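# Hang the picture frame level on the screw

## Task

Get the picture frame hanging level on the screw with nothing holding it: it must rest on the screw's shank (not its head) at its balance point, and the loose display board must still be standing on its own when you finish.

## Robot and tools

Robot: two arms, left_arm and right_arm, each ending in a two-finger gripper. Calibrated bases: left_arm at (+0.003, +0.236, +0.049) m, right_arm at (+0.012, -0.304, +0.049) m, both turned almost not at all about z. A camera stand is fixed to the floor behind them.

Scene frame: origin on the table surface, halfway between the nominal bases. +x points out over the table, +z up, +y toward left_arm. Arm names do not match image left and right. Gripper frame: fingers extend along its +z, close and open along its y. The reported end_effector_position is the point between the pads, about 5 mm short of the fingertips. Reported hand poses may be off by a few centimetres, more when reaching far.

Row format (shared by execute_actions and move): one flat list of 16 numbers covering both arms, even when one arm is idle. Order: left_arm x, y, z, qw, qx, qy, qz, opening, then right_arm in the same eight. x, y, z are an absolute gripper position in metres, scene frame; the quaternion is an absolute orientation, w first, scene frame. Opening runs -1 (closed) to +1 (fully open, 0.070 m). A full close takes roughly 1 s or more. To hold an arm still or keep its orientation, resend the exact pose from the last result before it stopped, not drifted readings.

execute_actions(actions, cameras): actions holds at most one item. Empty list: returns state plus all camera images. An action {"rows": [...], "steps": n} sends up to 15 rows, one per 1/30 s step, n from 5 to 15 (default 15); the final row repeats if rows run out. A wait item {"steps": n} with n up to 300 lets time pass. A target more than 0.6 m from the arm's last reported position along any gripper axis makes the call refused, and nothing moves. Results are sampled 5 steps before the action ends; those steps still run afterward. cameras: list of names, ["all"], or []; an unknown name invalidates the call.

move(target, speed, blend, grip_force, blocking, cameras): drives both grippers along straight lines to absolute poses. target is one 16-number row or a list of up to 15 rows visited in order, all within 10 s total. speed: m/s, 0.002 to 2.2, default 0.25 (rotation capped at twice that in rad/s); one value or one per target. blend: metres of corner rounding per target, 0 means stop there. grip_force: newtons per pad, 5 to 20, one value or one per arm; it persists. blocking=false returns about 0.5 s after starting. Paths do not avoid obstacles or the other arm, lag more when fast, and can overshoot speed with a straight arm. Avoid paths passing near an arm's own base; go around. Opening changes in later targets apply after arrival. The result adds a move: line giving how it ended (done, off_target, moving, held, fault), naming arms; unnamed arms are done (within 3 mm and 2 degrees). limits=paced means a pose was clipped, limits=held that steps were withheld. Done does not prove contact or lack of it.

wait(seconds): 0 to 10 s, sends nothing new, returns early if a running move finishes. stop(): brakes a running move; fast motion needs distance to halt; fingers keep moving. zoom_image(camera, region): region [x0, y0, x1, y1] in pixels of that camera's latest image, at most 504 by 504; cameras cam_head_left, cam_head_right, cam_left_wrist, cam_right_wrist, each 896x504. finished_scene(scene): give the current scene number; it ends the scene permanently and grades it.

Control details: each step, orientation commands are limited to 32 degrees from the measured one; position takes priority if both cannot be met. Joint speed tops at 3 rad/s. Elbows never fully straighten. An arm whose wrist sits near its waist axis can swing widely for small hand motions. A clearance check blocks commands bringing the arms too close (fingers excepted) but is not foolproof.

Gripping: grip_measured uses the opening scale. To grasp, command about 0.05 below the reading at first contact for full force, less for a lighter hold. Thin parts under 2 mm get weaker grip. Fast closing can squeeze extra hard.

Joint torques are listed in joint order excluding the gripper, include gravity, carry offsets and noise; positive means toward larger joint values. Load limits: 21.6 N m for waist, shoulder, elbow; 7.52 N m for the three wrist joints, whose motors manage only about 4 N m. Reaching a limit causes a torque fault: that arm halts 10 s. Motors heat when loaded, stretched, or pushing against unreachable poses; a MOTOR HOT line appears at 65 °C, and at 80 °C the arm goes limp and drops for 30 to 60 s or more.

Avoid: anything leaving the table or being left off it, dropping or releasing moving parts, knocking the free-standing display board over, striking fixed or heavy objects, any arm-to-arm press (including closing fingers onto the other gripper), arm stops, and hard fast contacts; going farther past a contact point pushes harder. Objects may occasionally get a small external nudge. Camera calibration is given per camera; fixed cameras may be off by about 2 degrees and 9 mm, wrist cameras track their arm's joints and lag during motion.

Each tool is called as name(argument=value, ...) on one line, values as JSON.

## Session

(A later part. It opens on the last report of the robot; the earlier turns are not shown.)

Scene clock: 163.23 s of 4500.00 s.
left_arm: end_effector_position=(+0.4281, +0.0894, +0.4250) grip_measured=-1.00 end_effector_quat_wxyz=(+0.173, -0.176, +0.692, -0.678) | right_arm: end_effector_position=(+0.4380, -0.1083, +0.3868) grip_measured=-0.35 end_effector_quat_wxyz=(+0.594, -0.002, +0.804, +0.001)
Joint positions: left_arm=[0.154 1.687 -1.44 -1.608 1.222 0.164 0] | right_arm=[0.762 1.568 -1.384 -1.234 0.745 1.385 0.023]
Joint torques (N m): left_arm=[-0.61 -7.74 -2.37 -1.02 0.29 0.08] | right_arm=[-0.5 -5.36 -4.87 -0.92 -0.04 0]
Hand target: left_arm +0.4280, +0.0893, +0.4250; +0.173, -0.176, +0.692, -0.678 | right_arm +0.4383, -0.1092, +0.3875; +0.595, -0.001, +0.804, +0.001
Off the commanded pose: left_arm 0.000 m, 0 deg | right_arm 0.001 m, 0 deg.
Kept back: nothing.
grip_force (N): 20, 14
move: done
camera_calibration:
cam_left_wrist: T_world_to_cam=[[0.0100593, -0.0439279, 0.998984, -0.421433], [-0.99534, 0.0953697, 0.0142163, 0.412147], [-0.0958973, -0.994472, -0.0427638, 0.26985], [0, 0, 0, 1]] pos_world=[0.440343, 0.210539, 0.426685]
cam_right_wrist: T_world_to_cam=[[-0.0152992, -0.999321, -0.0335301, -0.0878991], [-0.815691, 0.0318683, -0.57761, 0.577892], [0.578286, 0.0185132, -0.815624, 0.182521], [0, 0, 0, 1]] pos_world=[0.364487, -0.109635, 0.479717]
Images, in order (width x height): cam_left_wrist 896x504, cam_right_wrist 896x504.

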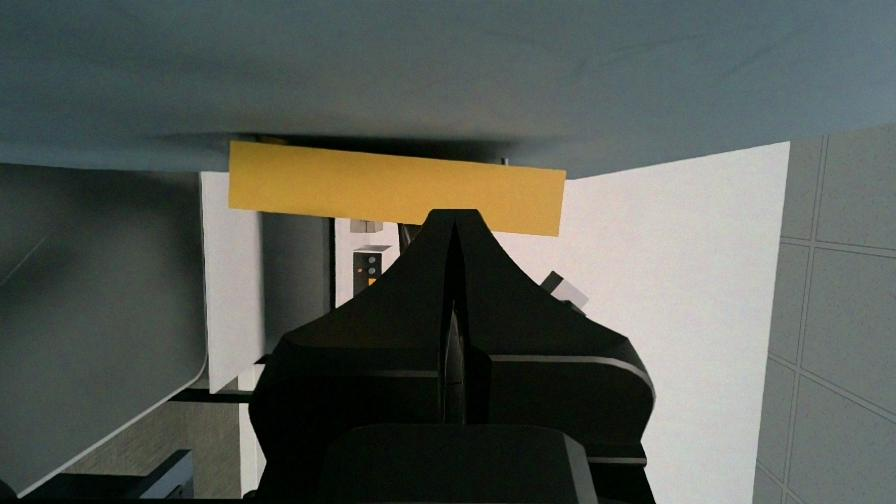

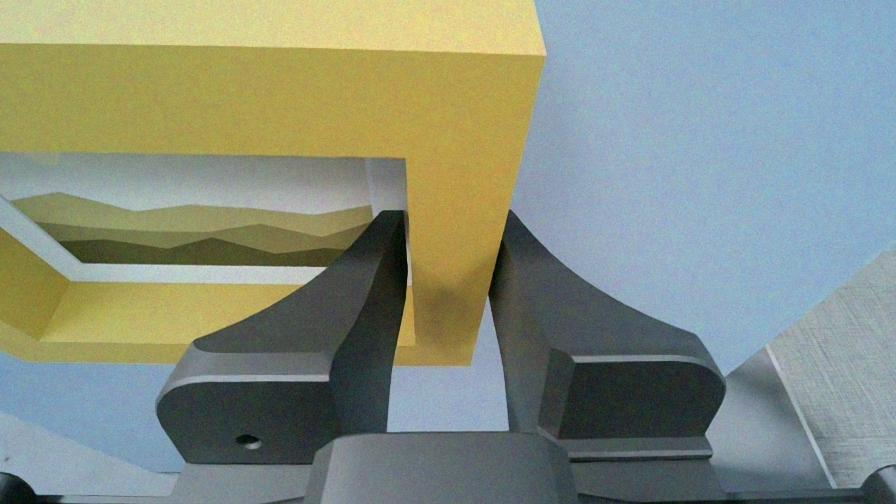

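move(target=[[0.428,0.0893,0.425,0.173,-0.176,0.692,-0.678,-1,0.4386,-0.1100,0.3868,0.595,-0.001,0.804,0.001,-0.35],[0.428,0.0893,0.425,0.173,-0.176,0.692,-0.678,-1,0.4386,-0.1100,0.3868,0.595,-0.001,0.804,0.001,-0.8],[0.428,0.0893,0.425,0.173,-0.176,0.692,-0.678,-1,0.4386,-0.1100,0.3890,0.595,-0.001,0.804,0.001,-0.8]], speed=0.03, grip_force=[20, 18], cameras=["cam_left_wrist","cam_right_wrist"])

zoom_image(camera="cam_left_wrist", region=[470, 130, 600, 203])

move(target=[[0.428,0.0893,0.425,0.173,-0.176,0.692,-0.678,-1,0.4386,-0.1100,0.3910,0.595,-0.001,0.804,0.001,-0.8]], speed=0.03, cameras=["cam_left_wrist","cam_right_wrist"])

zoom_image(camera="cam_left_wrist", region=[470, 130, 600, 203])

Scene clock: 166.47 s of 4500.00 s.
left_arm: end_effector_position=(+0.4281, +0.0894, +0.4250) grip_measured=-1.00 end_effector_quat_wxyz=(+0.173, -0.176, +0.692, -0.678) | right_arm: end_effector_position=(+0.4386, -0.1104, +0.3884) grip_measured=-0.44 end_effector_quat_wxyz=(+0.594, +0.000, +0.804, +0.000)
Joint positions: left_arm=[0.154 1.687 -1.44 -1.608 1.222 0.164 0] | right_arm=[0.758 1.566 -1.389 -1.227 0.747 1.376 0.02]
Joint torques (N m): left_arm=[-0.49 -7.75 -2.55 -0.94 0.31 0.07] | right_arm=[1.26 -4.79 -5.14 -1.04 -0.76 -0.24]
Hand target: left_arm +0.4280, +0.0893, +0.4250; +0.173, -0.176, +0.692, -0.678 | right_arm +0.4386, -0.1100, +0.3890; +0.595, -0.001, +0.804, +0.001
Off the commanded pose: left_arm 0.000 m, 0 deg | right_arm 0.001 m, 0 deg.
Kept back: nothing.
grip_force (N): 20, 18
move: done
camera_calibration:
cam_left_wrist: T_world_to_cam=[[0.0100593, -0.0439279, 0.998984, -0.421433], [-0.99534, 0.0953697, 0.0142163, 0.412147], [-0.0958973, -0.994472, -0.0427638, 0.26985], [0, 0, 0, 1]] pos_world=[0.440343, 0.210539, 0.426685]
cam_right_wrist: T_world_to_cam=[[-0.0198216, -0.999218, -0.0342241, -0.0877416], [-0.815805, 0.0359531, -0.577209, 0.579668], [0.577988, 0.016479, -0.815879, 0.18352], [0, 0, 0, 1]] pos_world=[0.365085, -0.111538, 0.481317]
Images, in order (width x height): cam_left_wrist 896x504, cam_right_wrist 896x504.

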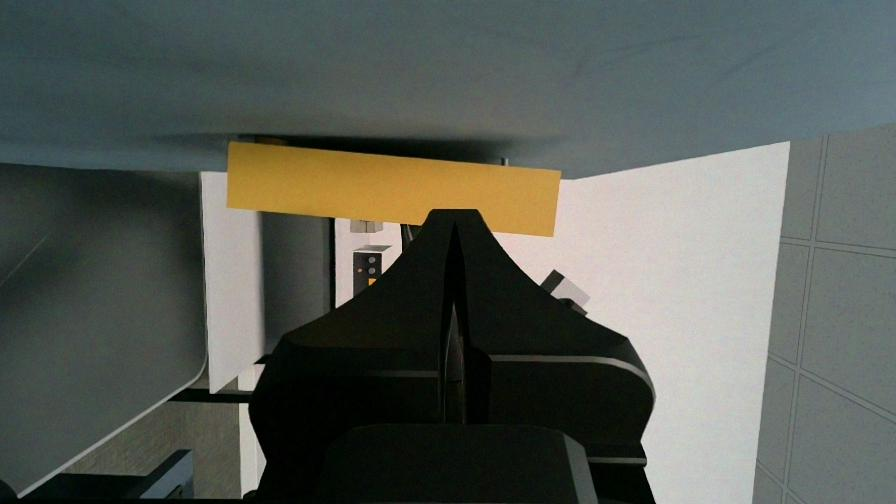

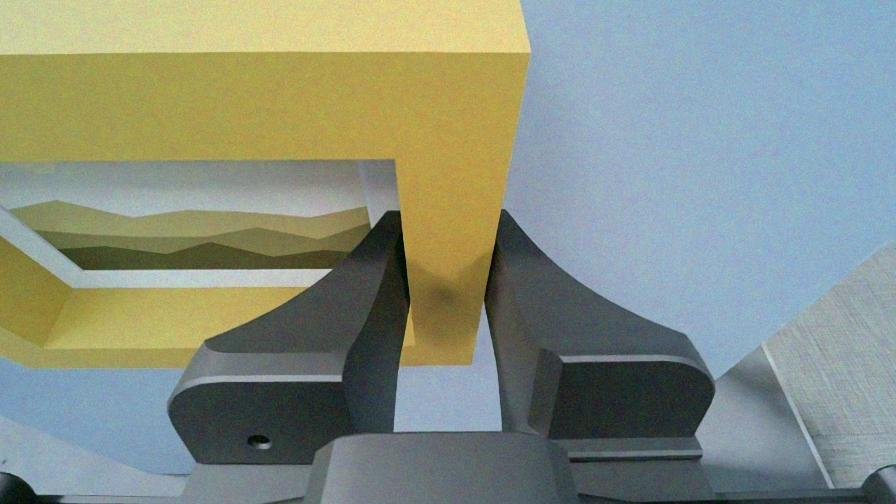

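Scaled by 3.877 from the camera's 896x504 image, which has a finer 1280x720 frame.

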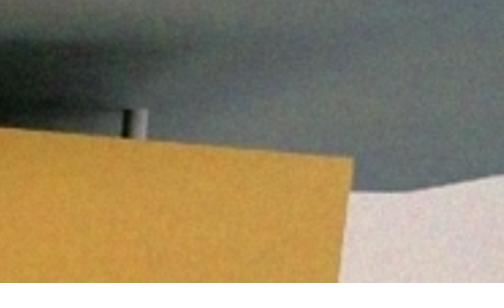

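Scene clock: 167.17 s of 4500.00 s.
left_arm: end_effector_position=(+0.4281, +0.0894, +0.4250) grip_measured=-1.00 end_effector_quat_wxyz=(+0.173, -0.176, +0.692, -0.678) | right_arm: end_effector_position=(+0.4387, -0.1098, +0.3909) grip_measured=-0.44 end_effector_quat_wxyz=(+0.595, -0.001, +0.804, +0.001)
Joint positions: left_arm=[0.154 1.687 -1.44 -1.608 1.222 0.164 0] | right_arm=[0.758 1.566 -1.398 -1.22 0.747 1.365 0.019]
Joint torques (N m): left_arm=[-0.36 -7.81 -2.43 -0.97 0.3 0.13] | right_arm=[1.87 -5.7 -5.26 -0.99 -0.44 -0.05]
Hand target: left_arm +0.4280, +0.0893, +0.4250; +0.173, -0.176, +0.692, -0.678 | right_arm +0.4386, -0.1100, +0.3910; +0.595, -0.001, +0.804, +0.001
Off the commanded pose: left_arm 0.000 m, 0 deg | right_arm 0.000 m, 0 deg.
Kept back: nothing.
grip_force (N): 20, 18
move: done
camera_calibration:
cam_left_wrist: T_world_to_cam=[[0.0100593, -0.0439279, 0.998984, -0.421433], [-0.99534, 0.0953697, 0.0142163, 0.412147], [-0.0958973, -0.994472, -0.0427638, 0.26985], [0, 0, 0, 1]] pos_world=[0.440343, 0.210539, 0.426685]
cam_right_wrist: T_world_to_cam=[[-0.0171221, -0.99925, -0.0347348, -0.087997], [-0.814979, 0.0340734, -0.578488, 0.581153], [0.579238, 0.0184032, -0.814951, 0.184778], [0, 0, 0, 1]] pos_world=[0.36509, -0.111133, 0.483718]
Images, in order (width x height): cam_left_wrist 896x504, cam_right_wrist 896x504.

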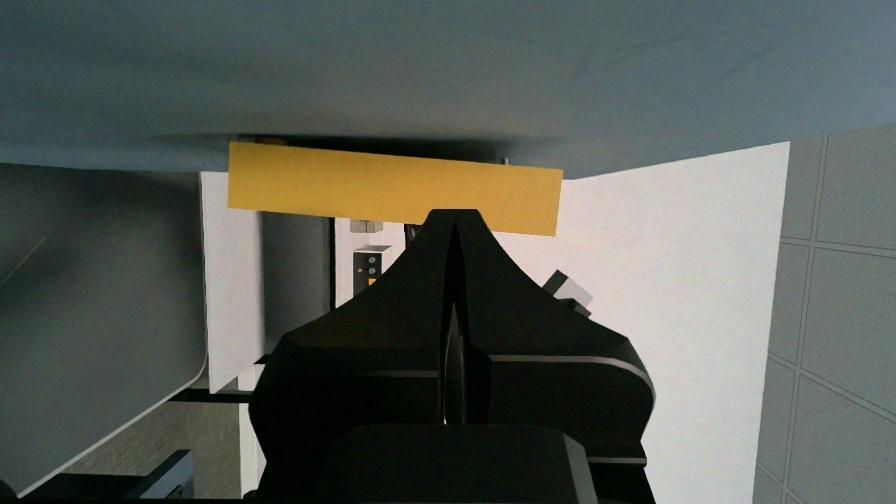

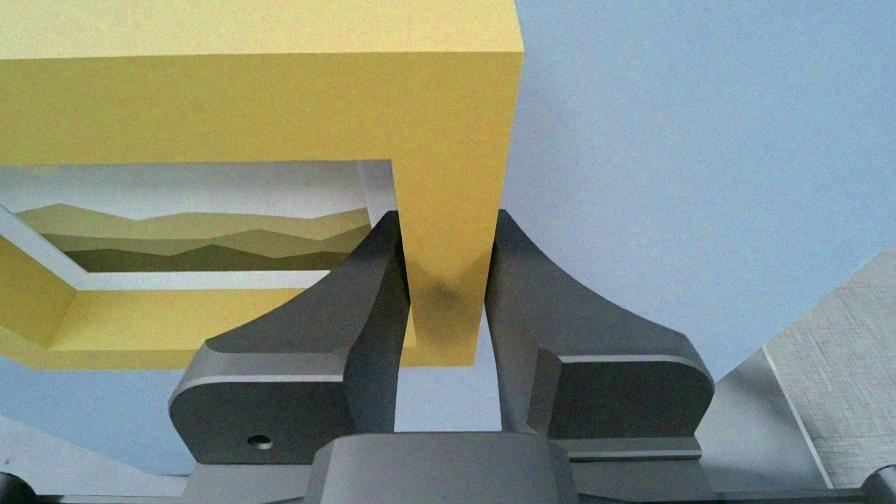

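Scaled by 3.877 from the camera's 896x504 image, which has a finer 1280x720 frame.

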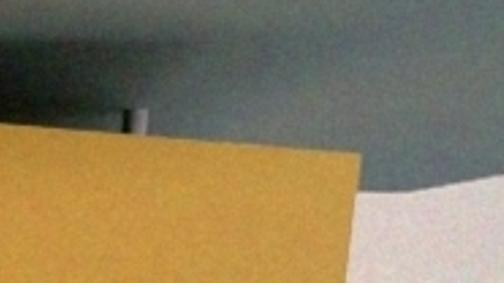

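move(target=[[0.428,0.0893,0.425,0.173,-0.176,0.692,-0.678,-1,0.4386,-0.1075,0.3914,0.595,-0.001,0.804,0.001,-0.8]], speed=0.03, cameras=["cam_left_wrist","cam_right_wrist"])

zoom_image(camera="cam_left_wrist", region=[470, 130, 600, 203])

move(target=[[0.428,0.0893,0.425,0.173,-0.176,0.692,-0.678,-1,0.4386,-0.1075,0.3894,0.595,-0.001,0.804,0.001,-0.8]], speed=0.03, cameras=["cam_left_wrist","cam_right_wrist"])

zoom_image(camera="cam_left_wrist", region=[470, 130, 600, 203])

Scene clock: 168.47 s of 4500.00 s.
left_arm: end_effector_position=(+0.4281, +0.0894, +0.4250) grip_measured=-1.00 end_effector_quat_wxyz=(+0.173, -0.176, +0.692, -0.678) | right_arm: end_effector_position=(+0.4386, -0.1067, +0.3915) grip_measured=-0.45 end_effector_quat_wxyz=(+0.595, -0.002, +0.804, +0.002)
Joint positions: left_arm=[0.154 1.687 -1.44 -1.608 1.222 0.164 0] | right_arm=[0.765 1.573 -1.407 -1.22 0.753 1.365 0.019]
Joint torques (N m): left_arm=[-0.44 -7.63 -2.56 -0.97 0.29 0.1] | right_arm=[-0.94 -6.2 -4.47 -0.81 0.07 -0.02]
Hand target: left_arm +0.4280, +0.0893, +0.4250; +0.173, -0.176, +0.692, -0.678 | right_arm +0.4386, -0.1075, +0.3914; +0.595, -0.001, +0.804, +0.001
Off the commanded pose: left_arm 0.000 m, 0 deg | right_arm 0.001 m, 0 deg.
Kept back: nothing.
grip_force (N): 20, 18
move: done
camera_calibration:
cam_left_wrist: T_world_to_cam=[[0.0100593, -0.0439279, 0.998984, -0.421433], [-0.99534, 0.0953697, 0.0142163, 0.412147], [-0.0958973, -0.994472, -0.0427638, 0.26985], [0, 0, 0, 1]] pos_world=[0.440343, 0.210539, 0.426685]
cam_right_wrist: T_world_to_cam=[[-0.0154579, -0.999277, -0.0347412, -0.085587], [-0.814622, 0.0327335, -0.579067, 0.581243], [0.579786, 0.0193498, -0.814539, 0.18503], [0, 0, 0, 1]] pos_world=[0.364893, -0.108131, 0.484319]
Images, in order (width x height): cam_left_wrist 896x504, cam_right_wrist 896x504.

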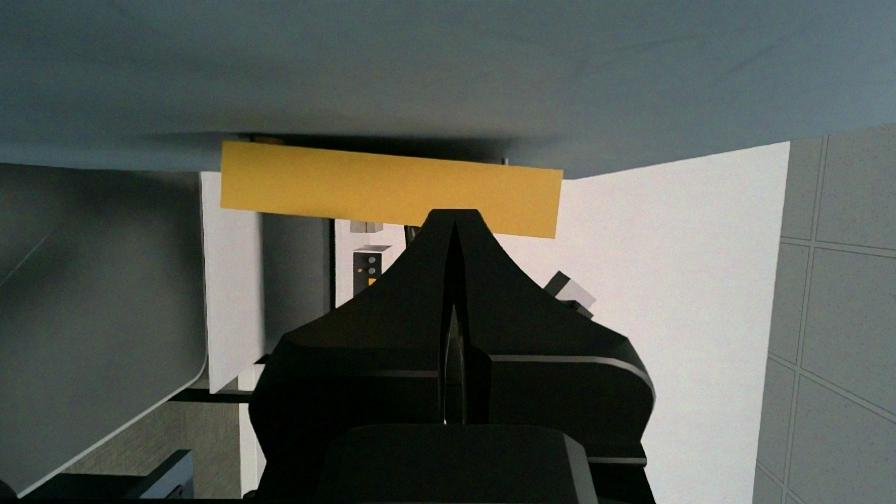

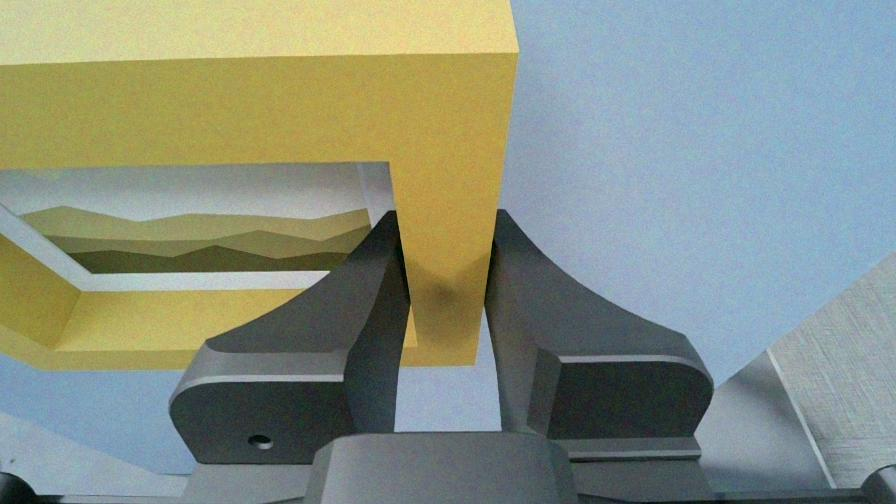

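Scaled by 3.877 from the camera's 896x504 image, which has a finer 1280x720 frame.

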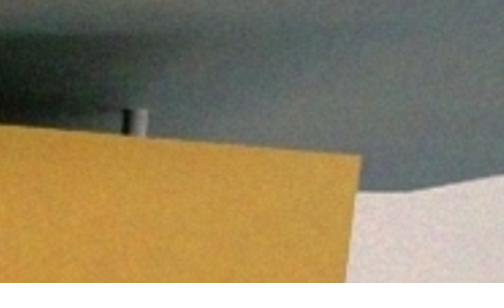

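Scene clock: 169.17 s of 4500.00 s.
left_arm: end_effector_position=(+0.4281, +0.0894, +0.4250) grip_measured=-1.00 end_effector_quat_wxyz=(+0.173, -0.176, +0.692, -0.678) | right_arm: end_effector_position=(+0.4386, -0.1067, +0.3908) grip_measured=-0.45 end_effector_quat_wxyz=(+0.596, -0.002, +0.803, +0.002)
Joint positions: left_arm=[0.154 1.687 -1.44 -1.608 1.222 0.164 0] | right_arm=[0.765 1.572 -1.401 -1.229 0.75 1.375 0.019]
Joint torques (N m): left_arm=[-0.53 -7.89 -2.45 -1.01 0.3 0.11] | right_arm=[-4.25 -5.54 -1.36 0.12 1.38 0.14]
Hand target: left_arm +0.4280, +0.0893, +0.4250; +0.173, -0.176, +0.692, -0.678 | right_arm +0.4386, -0.1075, +0.3894; +0.595, -0.001, +0.804, +0.001
Off the commanded pose: left_arm 0.000 m, 0 deg | right_arm 0.002 m, 0 deg.
Kept back: nothing.
grip_force (N): 20, 18
move: done
camera_calibration:
cam_left_wrist: T_world_to_cam=[[0.0100593, -0.0439279, 0.998984, -0.421433], [-0.99534, 0.0953697, 0.0142163, 0.412147], [-0.0958973, -0.994472, -0.0427638, 0.26985], [0, 0, 0, 1]] pos_world=[0.440343, 0.210539, 0.426685]
cam_right_wrist: T_world_to_cam=[[-0.0148993, -0.999274, -0.035054, -0.0857768], [-0.813059, 0.0325136, -0.581273, 0.580903], [0.58199, 0.0198404, -0.812954, 0.182872], [0, 0, 0, 1]] pos_world=[0.364601, -0.10823, 0.483322]
Images, in order (width x height): cam_left_wrist 896x504, cam_right_wrist 896x504.

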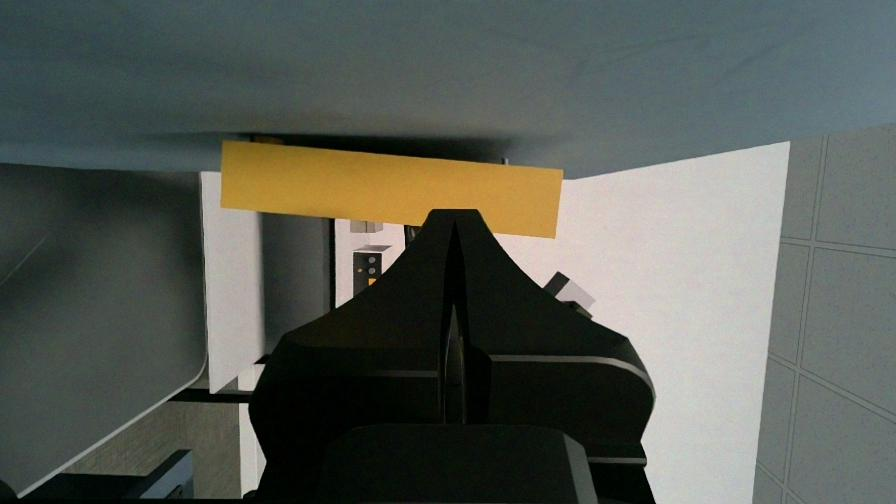

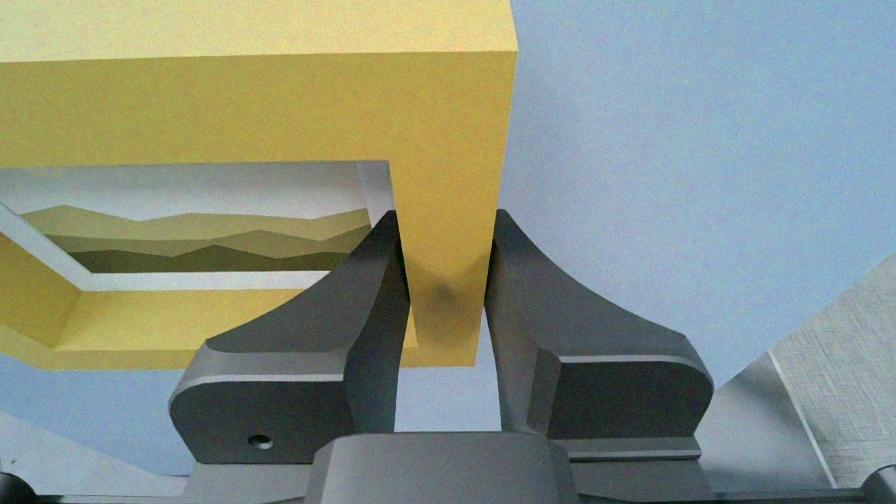

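Scaled by 3.877 from the camera's 896x504 image, which has a finer 1280x720 frame.

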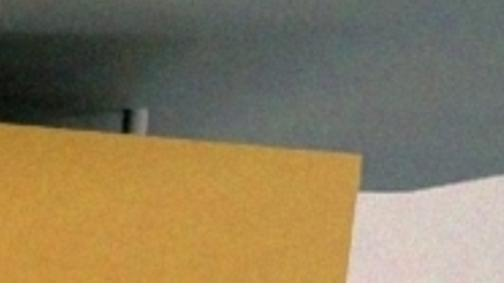

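move(target=[[0.428,0.0893,0.425,0.173,-0.176,0.692,-0.678,-1,0.4386,-0.1085,0.3908,0.595,-0.001,0.804,0.001,-0.8]], speed=0.03)

move(target=[[0.428,0.0893,0.425,0.173,-0.176,0.692,-0.678,-1,0.4386,-0.1082,0.3880,0.595,-0.001,0.804,0.001,-0.8]], speed=0.03, cameras=["cam_left_wrist","cam_right_wrist"])

zoom_image(camera="cam_left_wrist", region=[470, 130, 600, 203])

Scene clock: 170.27 s of 4500.00 s.
left_arm: end_effector_position=(+0.4281, +0.0894, +0.4250) grip_measured=-1.00 end_effector_quat_wxyz=(+0.173, -0.176, +0.692, -0.678) | right_arm: end_effector_position=(+0.4383, -0.1074, +0.3906) grip_measured=-0.45 end_effector_quat_wxyz=(+0.595, -0.003, +0.804, +0.002)
Joint positions: left_arm=[0.154 1.687 -1.44 -1.608 1.222 0.164 0] | right_arm=[0.763 1.57 -1.401 -1.222 0.749 1.367 0.019]
Joint torques (N m): left_arm=[-0.7 -7.84 -2.44 -1.02 0.29 0.09] | right_arm=[-9.88 -4.58 -0.64 0.9 3.36 0.1]
Hand target: left_arm +0.4280, +0.0893, +0.4250; +0.173, -0.176, +0.692, -0.678 | right_arm +0.4386, -0.1085, +0.3908; +0.595, -0.001, +0.804, +0.001
Off the commanded pose: left_arm 0.000 m, 0 deg | right_arm 0.001 m, 0 deg.
Kept back: nothing.
grip_force (N): 20, 18
move: done

Scene clock: 170.97 s of 4500.00 s.
left_arm: end_effector_position=(+0.4281, +0.0894, +0.4250) grip_measured=-1.00 end_effector_quat_wxyz=(+0.173, -0.176, +0.692, -0.678) | right_arm: end_effector_position=(+0.4386, -0.1079, +0.3898) grip_measured=-0.45 end_effector_quat_wxyz=(+0.596, -0.001, +0.803, +0.003)
Joint positions: left_arm=[0.154 1.687 -1.44 -1.608 1.222 0.164 0] | right_arm=[0.762 1.569 -1.393 -1.234 0.746 1.383 0.019]
Joint torques (N m): left_arm=[-0.53 -7.78 -2.51 -0.97 0.26 0.1] | right_arm=[-8.75 -1.07 2.34 1.6 3.37 -0.02]
Hand target: left_arm +0.4280, +0.0893, +0.4250; +0.173, -0.176, +0.692, -0.678 | right_arm +0.4386, -0.1082, +0.3880; +0.595, -0.001, +0.804, +0.001
Off the commanded pose: left_arm 0.000 m, 0 deg | right_arm 0.002 m, 0 deg.
Kept back: nothing.
grip_force (N): 20, 18
move: done
camera_calibration:
cam_left_wrist: T_world_to_cam=[[0.0100593, -0.0439279, 0.998984, -0.421433], [-0.99534, 0.0953697, 0.0142163, 0.412147], [-0.0958973, -0.994472, -0.0427638, 0.26985], [0, 0, 0, 1]] pos_world=[0.440343, 0.210539, 0.426685]
cam_right_wrist: T_world_to_cam=[[-0.0159249, -0.999183, -0.037139, -0.0857162], [-0.81279, 0.0345693, -0.58153, 0.580616], [0.582339, 0.0209254, -0.812677, 0.181942], [0, 0, 0, 1]] pos_world=[0.364602, -0.109525, 0.482323]
Images, in order (width x height): cam_left_wrist 896x504, cam_right_wrist 896x504.

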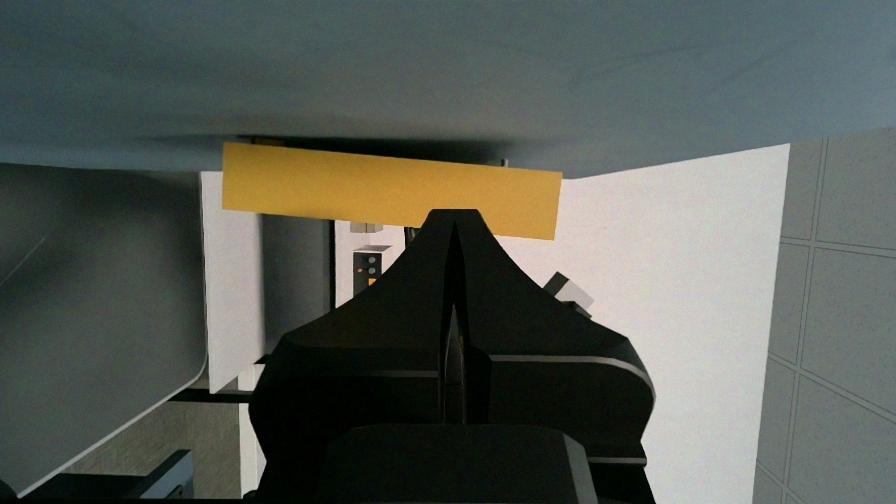

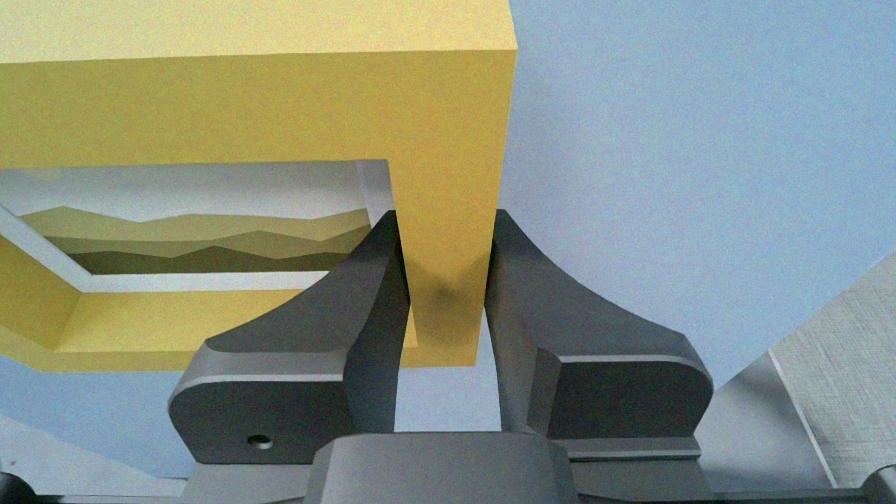

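Scaled by 3.877 from the camera's 896x504 image, which has a finer 1280x720 frame.

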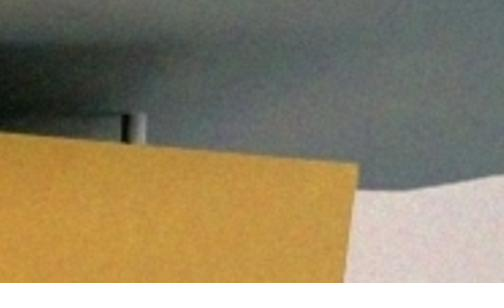

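move(target=[[0.428,0.0893,0.425,0.173,-0.176,0.692,-0.678,-1,0.4386,-0.1080,0.3920,0.595,-0.001,0.804,0.001,-0.8],[0.428,0.0893,0.425,0.173,-0.176,0.692,-0.678,-1,0.4400,-0.1080,0.3920,0.595,-0.001,0.804,0.001,-0.8]], speed=0.03, cameras=["cam_left_wrist","cam_right_wrist"])

zoom_image(camera="cam_left_wrist", region=[470, 130, 600, 203])

move(target=[[0.428,0.0893,0.425,0.173,-0.176,0.692,-0.678,-1,0.4400,-0.1080,0.3895,0.595,-0.001,0.804,0.001,-0.8]], speed=0.03, cameras=["cam_left_wrist","cam_right_wrist"])

zoom_image(camera="cam_left_wrist", region=[470, 130, 600, 203])

Scene clock: 172.87 s of 4500.00 s.
left_arm: end_effector_position=(+0.4281, +0.0894, +0.4250) grip_measured=-1.00 end_effector_quat_wxyz=(+0.173, -0.176, +0.692, -0.678) | right_arm: end_effector_position=(+0.4394, -0.1079, +0.3901) grip_measured=-0.44 end_effector_quat_wxyz=(+0.593, -0.001, +0.805, +0.000)
Joint positions: left_arm=[0.154 1.687 -1.44 -1.608 1.222 0.164 0] | right_arm=[0.761 1.575 -1.409 -1.212 0.754 1.357 0.019]
Joint torques (N m): left_arm=[-0.49 -7.51 -2.56 -1 0.28 0.11] | right_arm=[-10.27 -1.27 -1.95 -0.24 2.12 0.19]
Hand target: left_arm +0.4280, +0.0893, +0.4250; +0.173, -0.176, +0.692, -0.678 | right_arm +0.4400, -0.1080, +0.3920; +0.595, -0.001, +0.804, +0.001
Off the commanded pose: left_arm 0.000 m, 0 deg | right_arm 0.002 m, 0 deg.
Kept back: nothing.
grip_force (N): 20, 18
move: done
camera_calibration:
cam_left_wrist: T_world_to_cam=[[0.0100593, -0.0439279, 0.998984, -0.421433], [-0.99534, 0.0953697, 0.0142163, 0.412147], [-0.0958973, -0.994472, -0.0427638, 0.26985], [0, 0, 0, 1]] pos_world=[0.440343, 0.210539, 0.426685]
cam_right_wrist: T_world_to_cam=[[-0.0191502, -0.99927, -0.0330488, -0.0858758], [-0.817799, 0.0346715, -0.574459, 0.580877], [0.575186, 0.0160263, -0.817866, 0.186413], [0, 0, 0, 1]] pos_world=[0.366174, -0.108941, 0.483313]
Images, in order (width x height): cam_left_wrist 896x504, cam_right_wrist 896x504.

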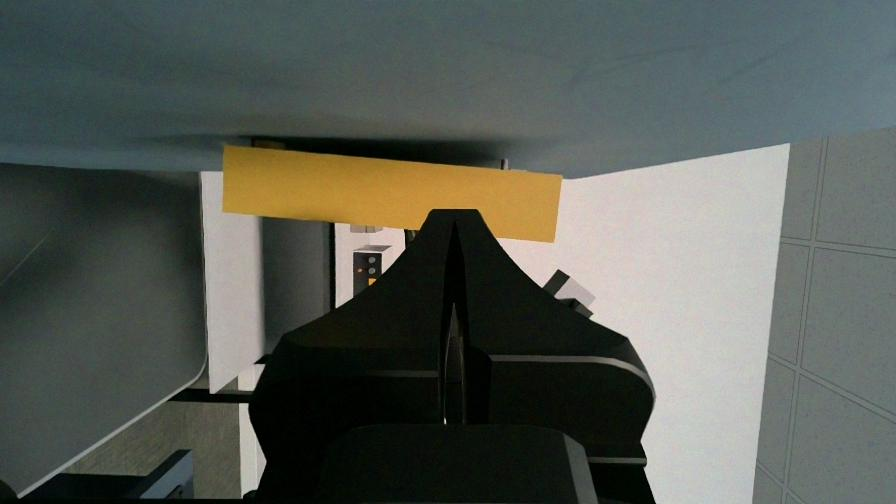

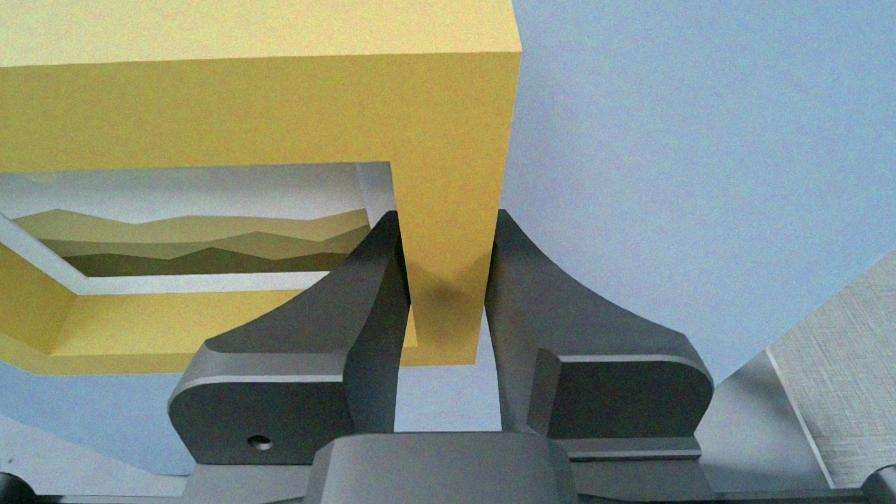

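Scaled by 3.877 from the camera's 896x504 image, which has a finer 1280x720 frame.

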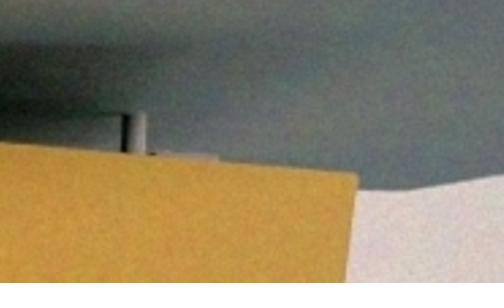

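Scene clock: 173.57 s of 4500.00 s.
left_arm: end_effector_position=(+0.4281, +0.0894, +0.4250) grip_measured=-1.00 end_effector_quat_wxyz=(+0.173, -0.176, +0.692, -0.678) | right_arm: end_effector_position=(+0.4402, -0.1081, +0.3899) grip_measured=-0.44 end_effector_quat_wxyz=(+0.595, -0.001, +0.804, +0.001)
Joint positions: left_arm=[0.154 1.687 -1.44 -1.608 1.222 0.164 0] | right_arm=[0.76 1.575 -1.403 -1.226 0.748 1.372 0.02]
Joint torques (N m): left_arm=[-0.49 -7.61 -2.47 -0.98 0.28 0.1] | right_arm=[-9.4 -1.62 -0.51 0.35 1.85 0.56]
Hand target: left_arm +0.4280, +0.0893, +0.4250; +0.173, -0.176, +0.692, -0.678 | right_arm +0.4400, -0.1080, +0.3895; +0.595, -0.001, +0.804, +0.001
Off the commanded pose: left_arm 0.000 m, 0 deg | right_arm 0.000 m, 0 deg.
Kept back: nothing.
grip_force (N): 20, 18
move: done
camera_calibration:
cam_left_wrist: T_world_to_cam=[[0.0100593, -0.0439279, 0.998984, -0.421433], [-0.99534, 0.0953697, 0.0142163, 0.412147], [-0.0958973, -0.994472, -0.0427638, 0.26985], [0, 0, 0, 1]] pos_world=[0.440343, 0.210539, 0.426685]
cam_right_wrist: T_world_to_cam=[[-0.0183772, -0.999245, -0.0342315, -0.0859], [-0.814404, 0.0348214, -0.579253, 0.581754], [0.580007, 0.0172332, -0.814429, 0.182431], [0, 0, 0, 1]] pos_world=[0.366393, -0.109237, 0.48262]
Images, in order (width x height): cam_left_wrist 896x504, cam_right_wrist 896x504.

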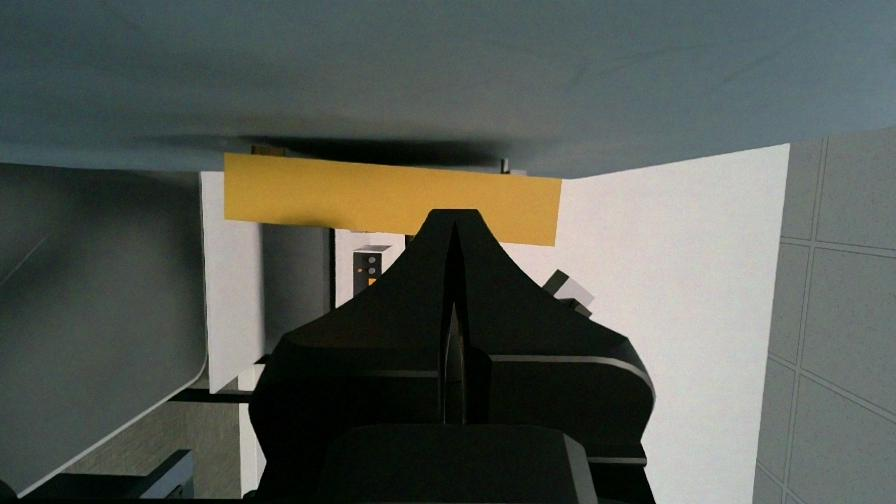

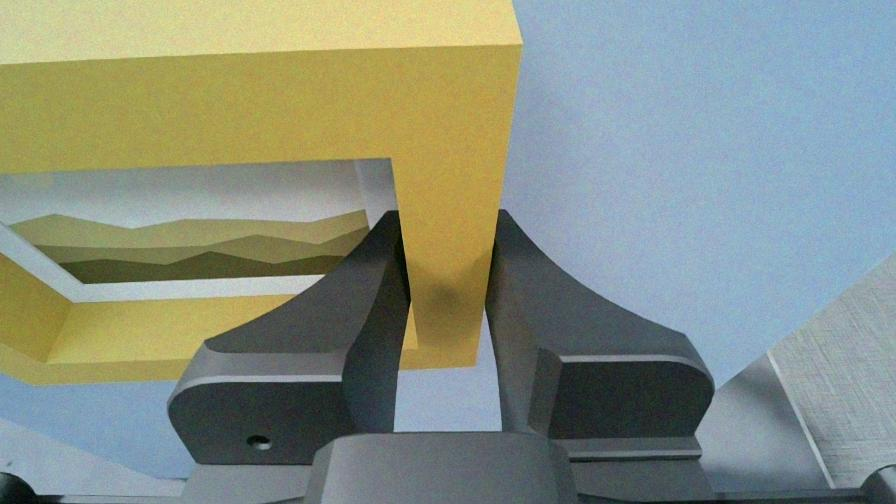

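Scaled by 3.877 from the camera's 896x504 image, which has a finer 1280x720 frame.

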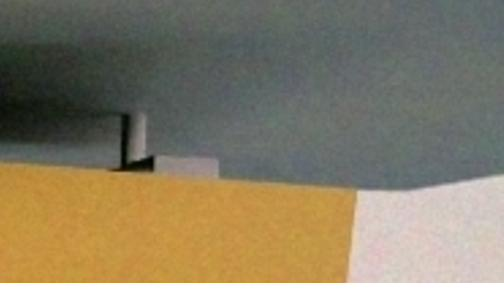

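move(target=[[0.428,0.0893,0.425,0.173,-0.176,0.692,-0.678,-1,0.4388,-0.1075,0.3900,0.595,-0.001,0.804,0.001,-0.8]], speed=0.03, cameras=["all"])

zoom_image(camera="cam_left_wrist", region=[470, 130, 600, 203])

zoom_image(camera="cam_head_left", region=[400, 10, 550, 95])

zoom_image(camera="cam_head_right", region=[390, 10, 540, 95])

Scene clock: 175.73 s of 4500.00 s.
left_arm: end_effector_position=(+0.4281, +0.0894, +0.4250) grip_measured=-1.00 end_effector_quat_wxyz=(+0.173, -0.176, +0.692, -0.678) | right_arm: end_effector_position=(+0.4393, -0.1078, +0.3896) grip_measured=-0.44 end_effector_quat_wxyz=(+0.595, -0.001, +0.804, +0.000)
Joint positions: left_arm=[0.154 1.687 -1.44 -1.608 1.222 0.164 0] | right_arm=[0.763 1.574 -1.402 -1.225 0.752 1.372 0.019]
Joint torques (N m): left_arm=[-0.44 -7.7 -2.44 -0.99 0.3 0.13] | right_arm=[-5.83 -3.35 0.48 0.9 2.52 -0.33]
Hand target: left_arm +0.4280, +0.0893, +0.4250; +0.173, -0.176, +0.692, -0.678 | right_arm +0.4388, -0.1075, +0.3900; +0.595, -0.001, +0.804, +0.001
Off the commanded pose: left_arm 0.000 m, 0 deg | right_arm 0.001 m, 0 deg.
Kept back: nothing.
grip_force (N): 20, 18
move: done
camera_calibration:
cam_left_wrist: T_world_to_cam=[[0.0100593, -0.0439279, 0.998984, -0.421433], [-0.99534, 0.0953697, 0.0142163, 0.412147], [-0.0958973, -0.994472, -0.0427638, 0.26985], [0, 0, 0, 1]] pos_world=[0.440343, 0.210539, 0.426685]
cam_right_wrist: T_world_to_cam=[[-0.0192269, -0.999243, -0.0338204, -0.0855062], [-0.815118, 0.0352546, -0.578221, 0.580922], [0.578976, 0.0164502, -0.815179, 0.183406], [0, 0, 0, 1]] pos_world=[0.365689, -0.108939, 0.482518]

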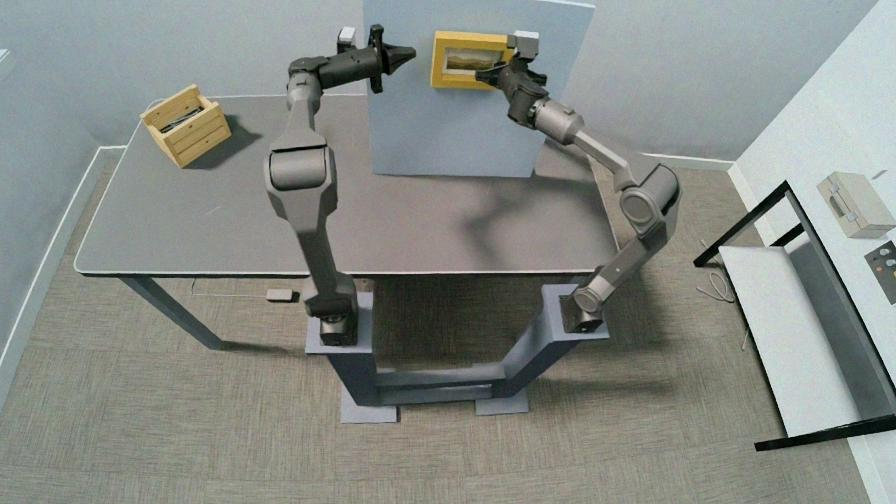

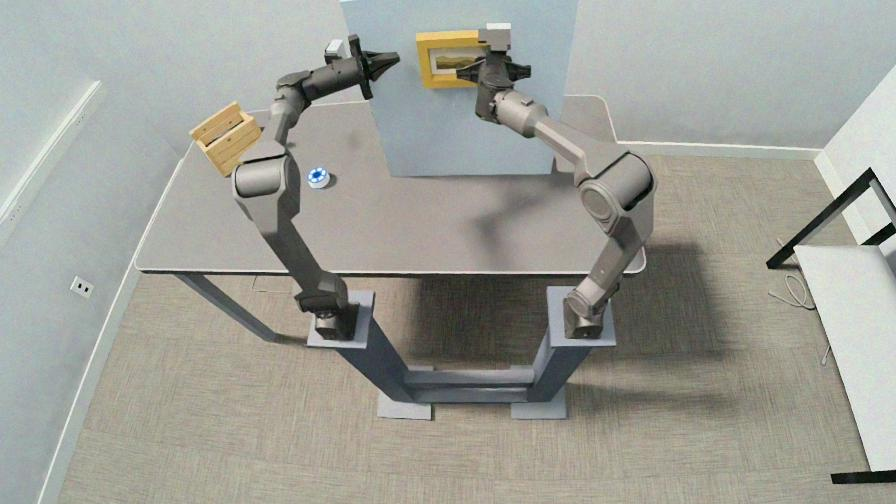

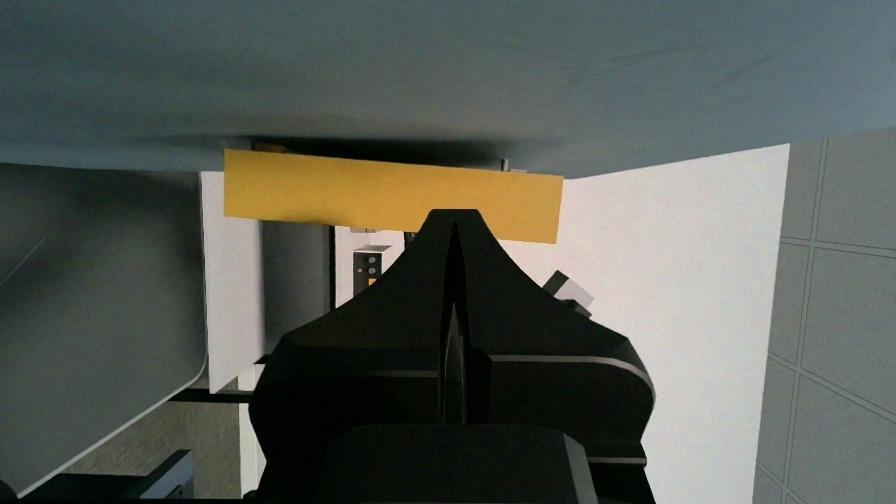

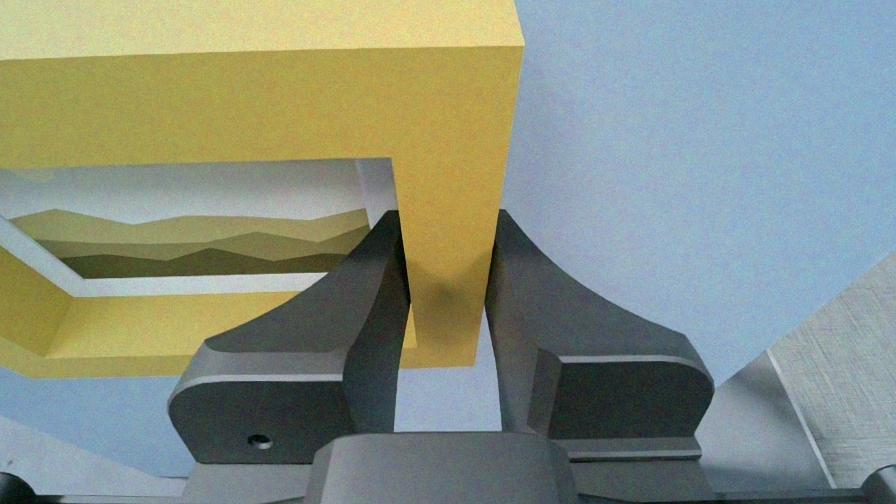

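Scaled by 3.877 from the camera's 896x504 image, which has a finer 1280x720 frame.

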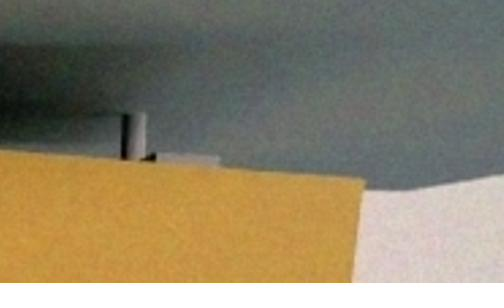

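Scaled by 3.360 from the camera's 896x504 image, which has a finer 1280x720 frame.

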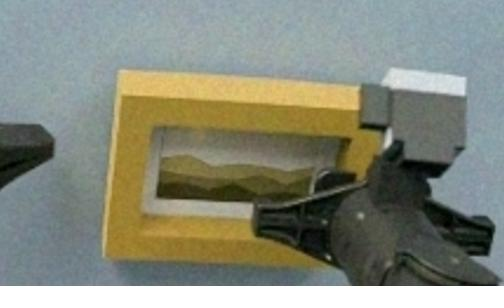

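Scaled by 3.360 from the camera's 896x504 image, which has a finer 1280x720 frame.

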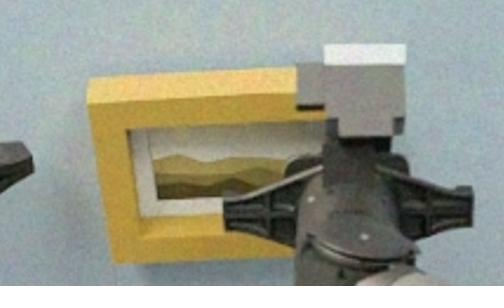

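zoom_image(camera="cam_left_wrist", region=[485, 148, 541, 180])

Scaled by 9.000 from the camera's 896x504 image, which has a finer 1280x720 frame.

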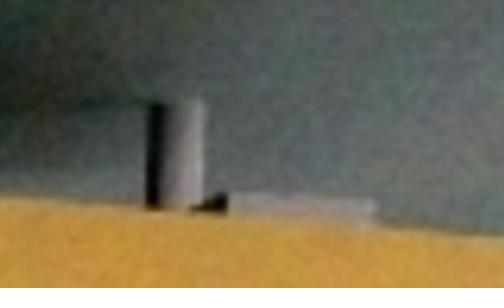

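move(target=[[0.428,0.0893,0.425,0.173,-0.176,0.692,-0.678,-1,0.4390,-0.1076,0.3897,0.595,-0.001,0.804,0.001,-0.37]], speed=0.03, cameras=["cam_left_wrist","cam_right_wrist"])

zoom_image(camera="cam_left_wrist", region=[470, 130, 600, 203])

Scene clock: 178.77 s of 4500.00 s.
left_arm: end_effector_position=(+0.4281, +0.0894, +0.4250) grip_measured=-1.00 end_effector_quat_wxyz=(+0.173, -0.176, +0.692, -0.678) | right_arm: end_effector_position=(+0.4391, -0.1079, +0.3892) grip_measured=-0.37 end_effector_quat_wxyz=(+0.594, -0.001, +0.804, +0.000)
Joint positions: left_arm=[0.154 1.687 -1.44 -1.608 1.222 0.164 0] | right_arm=[0.763 1.573 -1.4 -1.225 0.752 1.372 0.022]
Joint torques (N m): left_arm=[-0.48 -7.76 -2.26 -0.99 0.31 0.12] | right_arm=[0.97 -6.46 -4.9 -0.96 -0.35 0.27]
Hand target: left_arm +0.4280, +0.0893, +0.4250; +0.173, -0.176, +0.692, -0.678 | right_arm +0.4390, -0.1076, +0.3897; +0.595, -0.001, +0.804, +0.001
Off the commanded pose: left_arm 0.000 m, 0 deg | right_arm 0.001 m, 0 deg.
Kept back: nothing.
grip_force (N): 20, 18
move: done
camera_calibration:
cam_left_wrist: T_world_to_cam=[[0.0100593, -0.0439279, 0.998984, -0.421433], [-0.99534, 0.0953697, 0.0142163, 0.412147], [-0.0958973, -0.994472, -0.0427638, 0.26985], [0, 0, 0, 1]] pos_world=[0.440343, 0.210539, 0.426685]
cam_right_wrist: T_world_to_cam=[[-0.0189436, -0.999257, -0.0335566, -0.0858563], [-0.815706, 0.0348544, -0.577416, 0.580311], [0.578157, 0.016434, -0.81576, 0.183776], [0, 0, 0, 1]] pos_world=[0.365486, -0.109039, 0.482117]
Images, in order (width x height): cam_left_wrist 896x504, cam_right_wrist 896x504.

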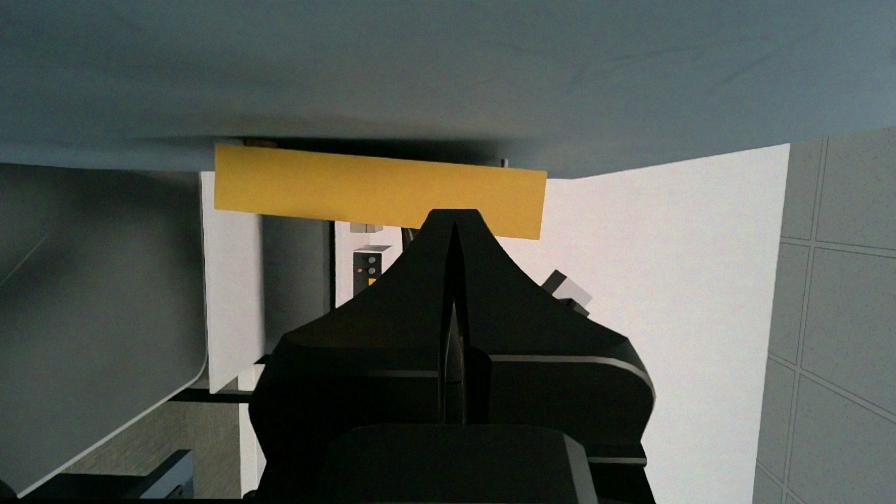

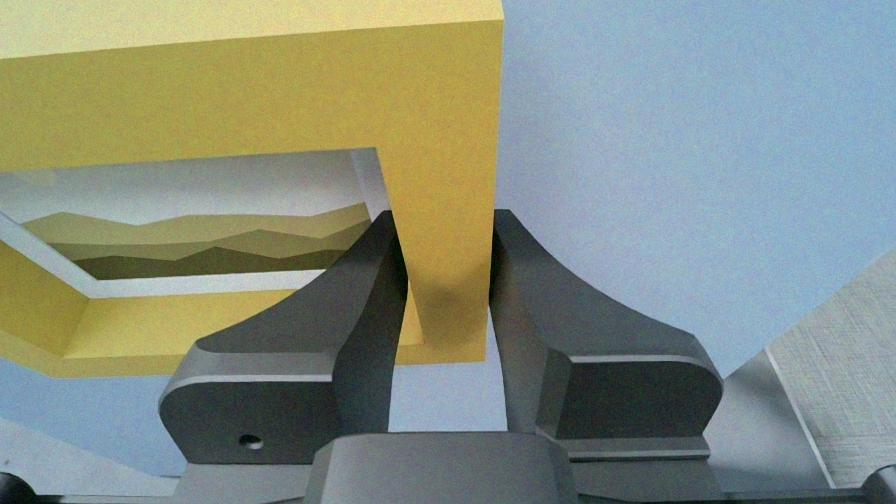

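Scaled by 3.877 from the camera's 896x504 image, which has a finer 1280x720 frame.

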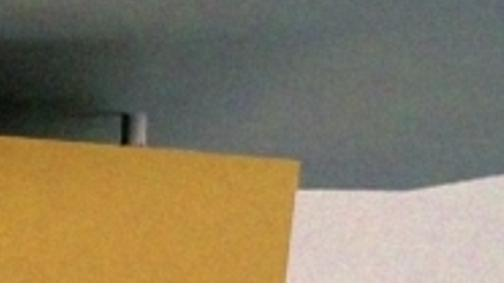

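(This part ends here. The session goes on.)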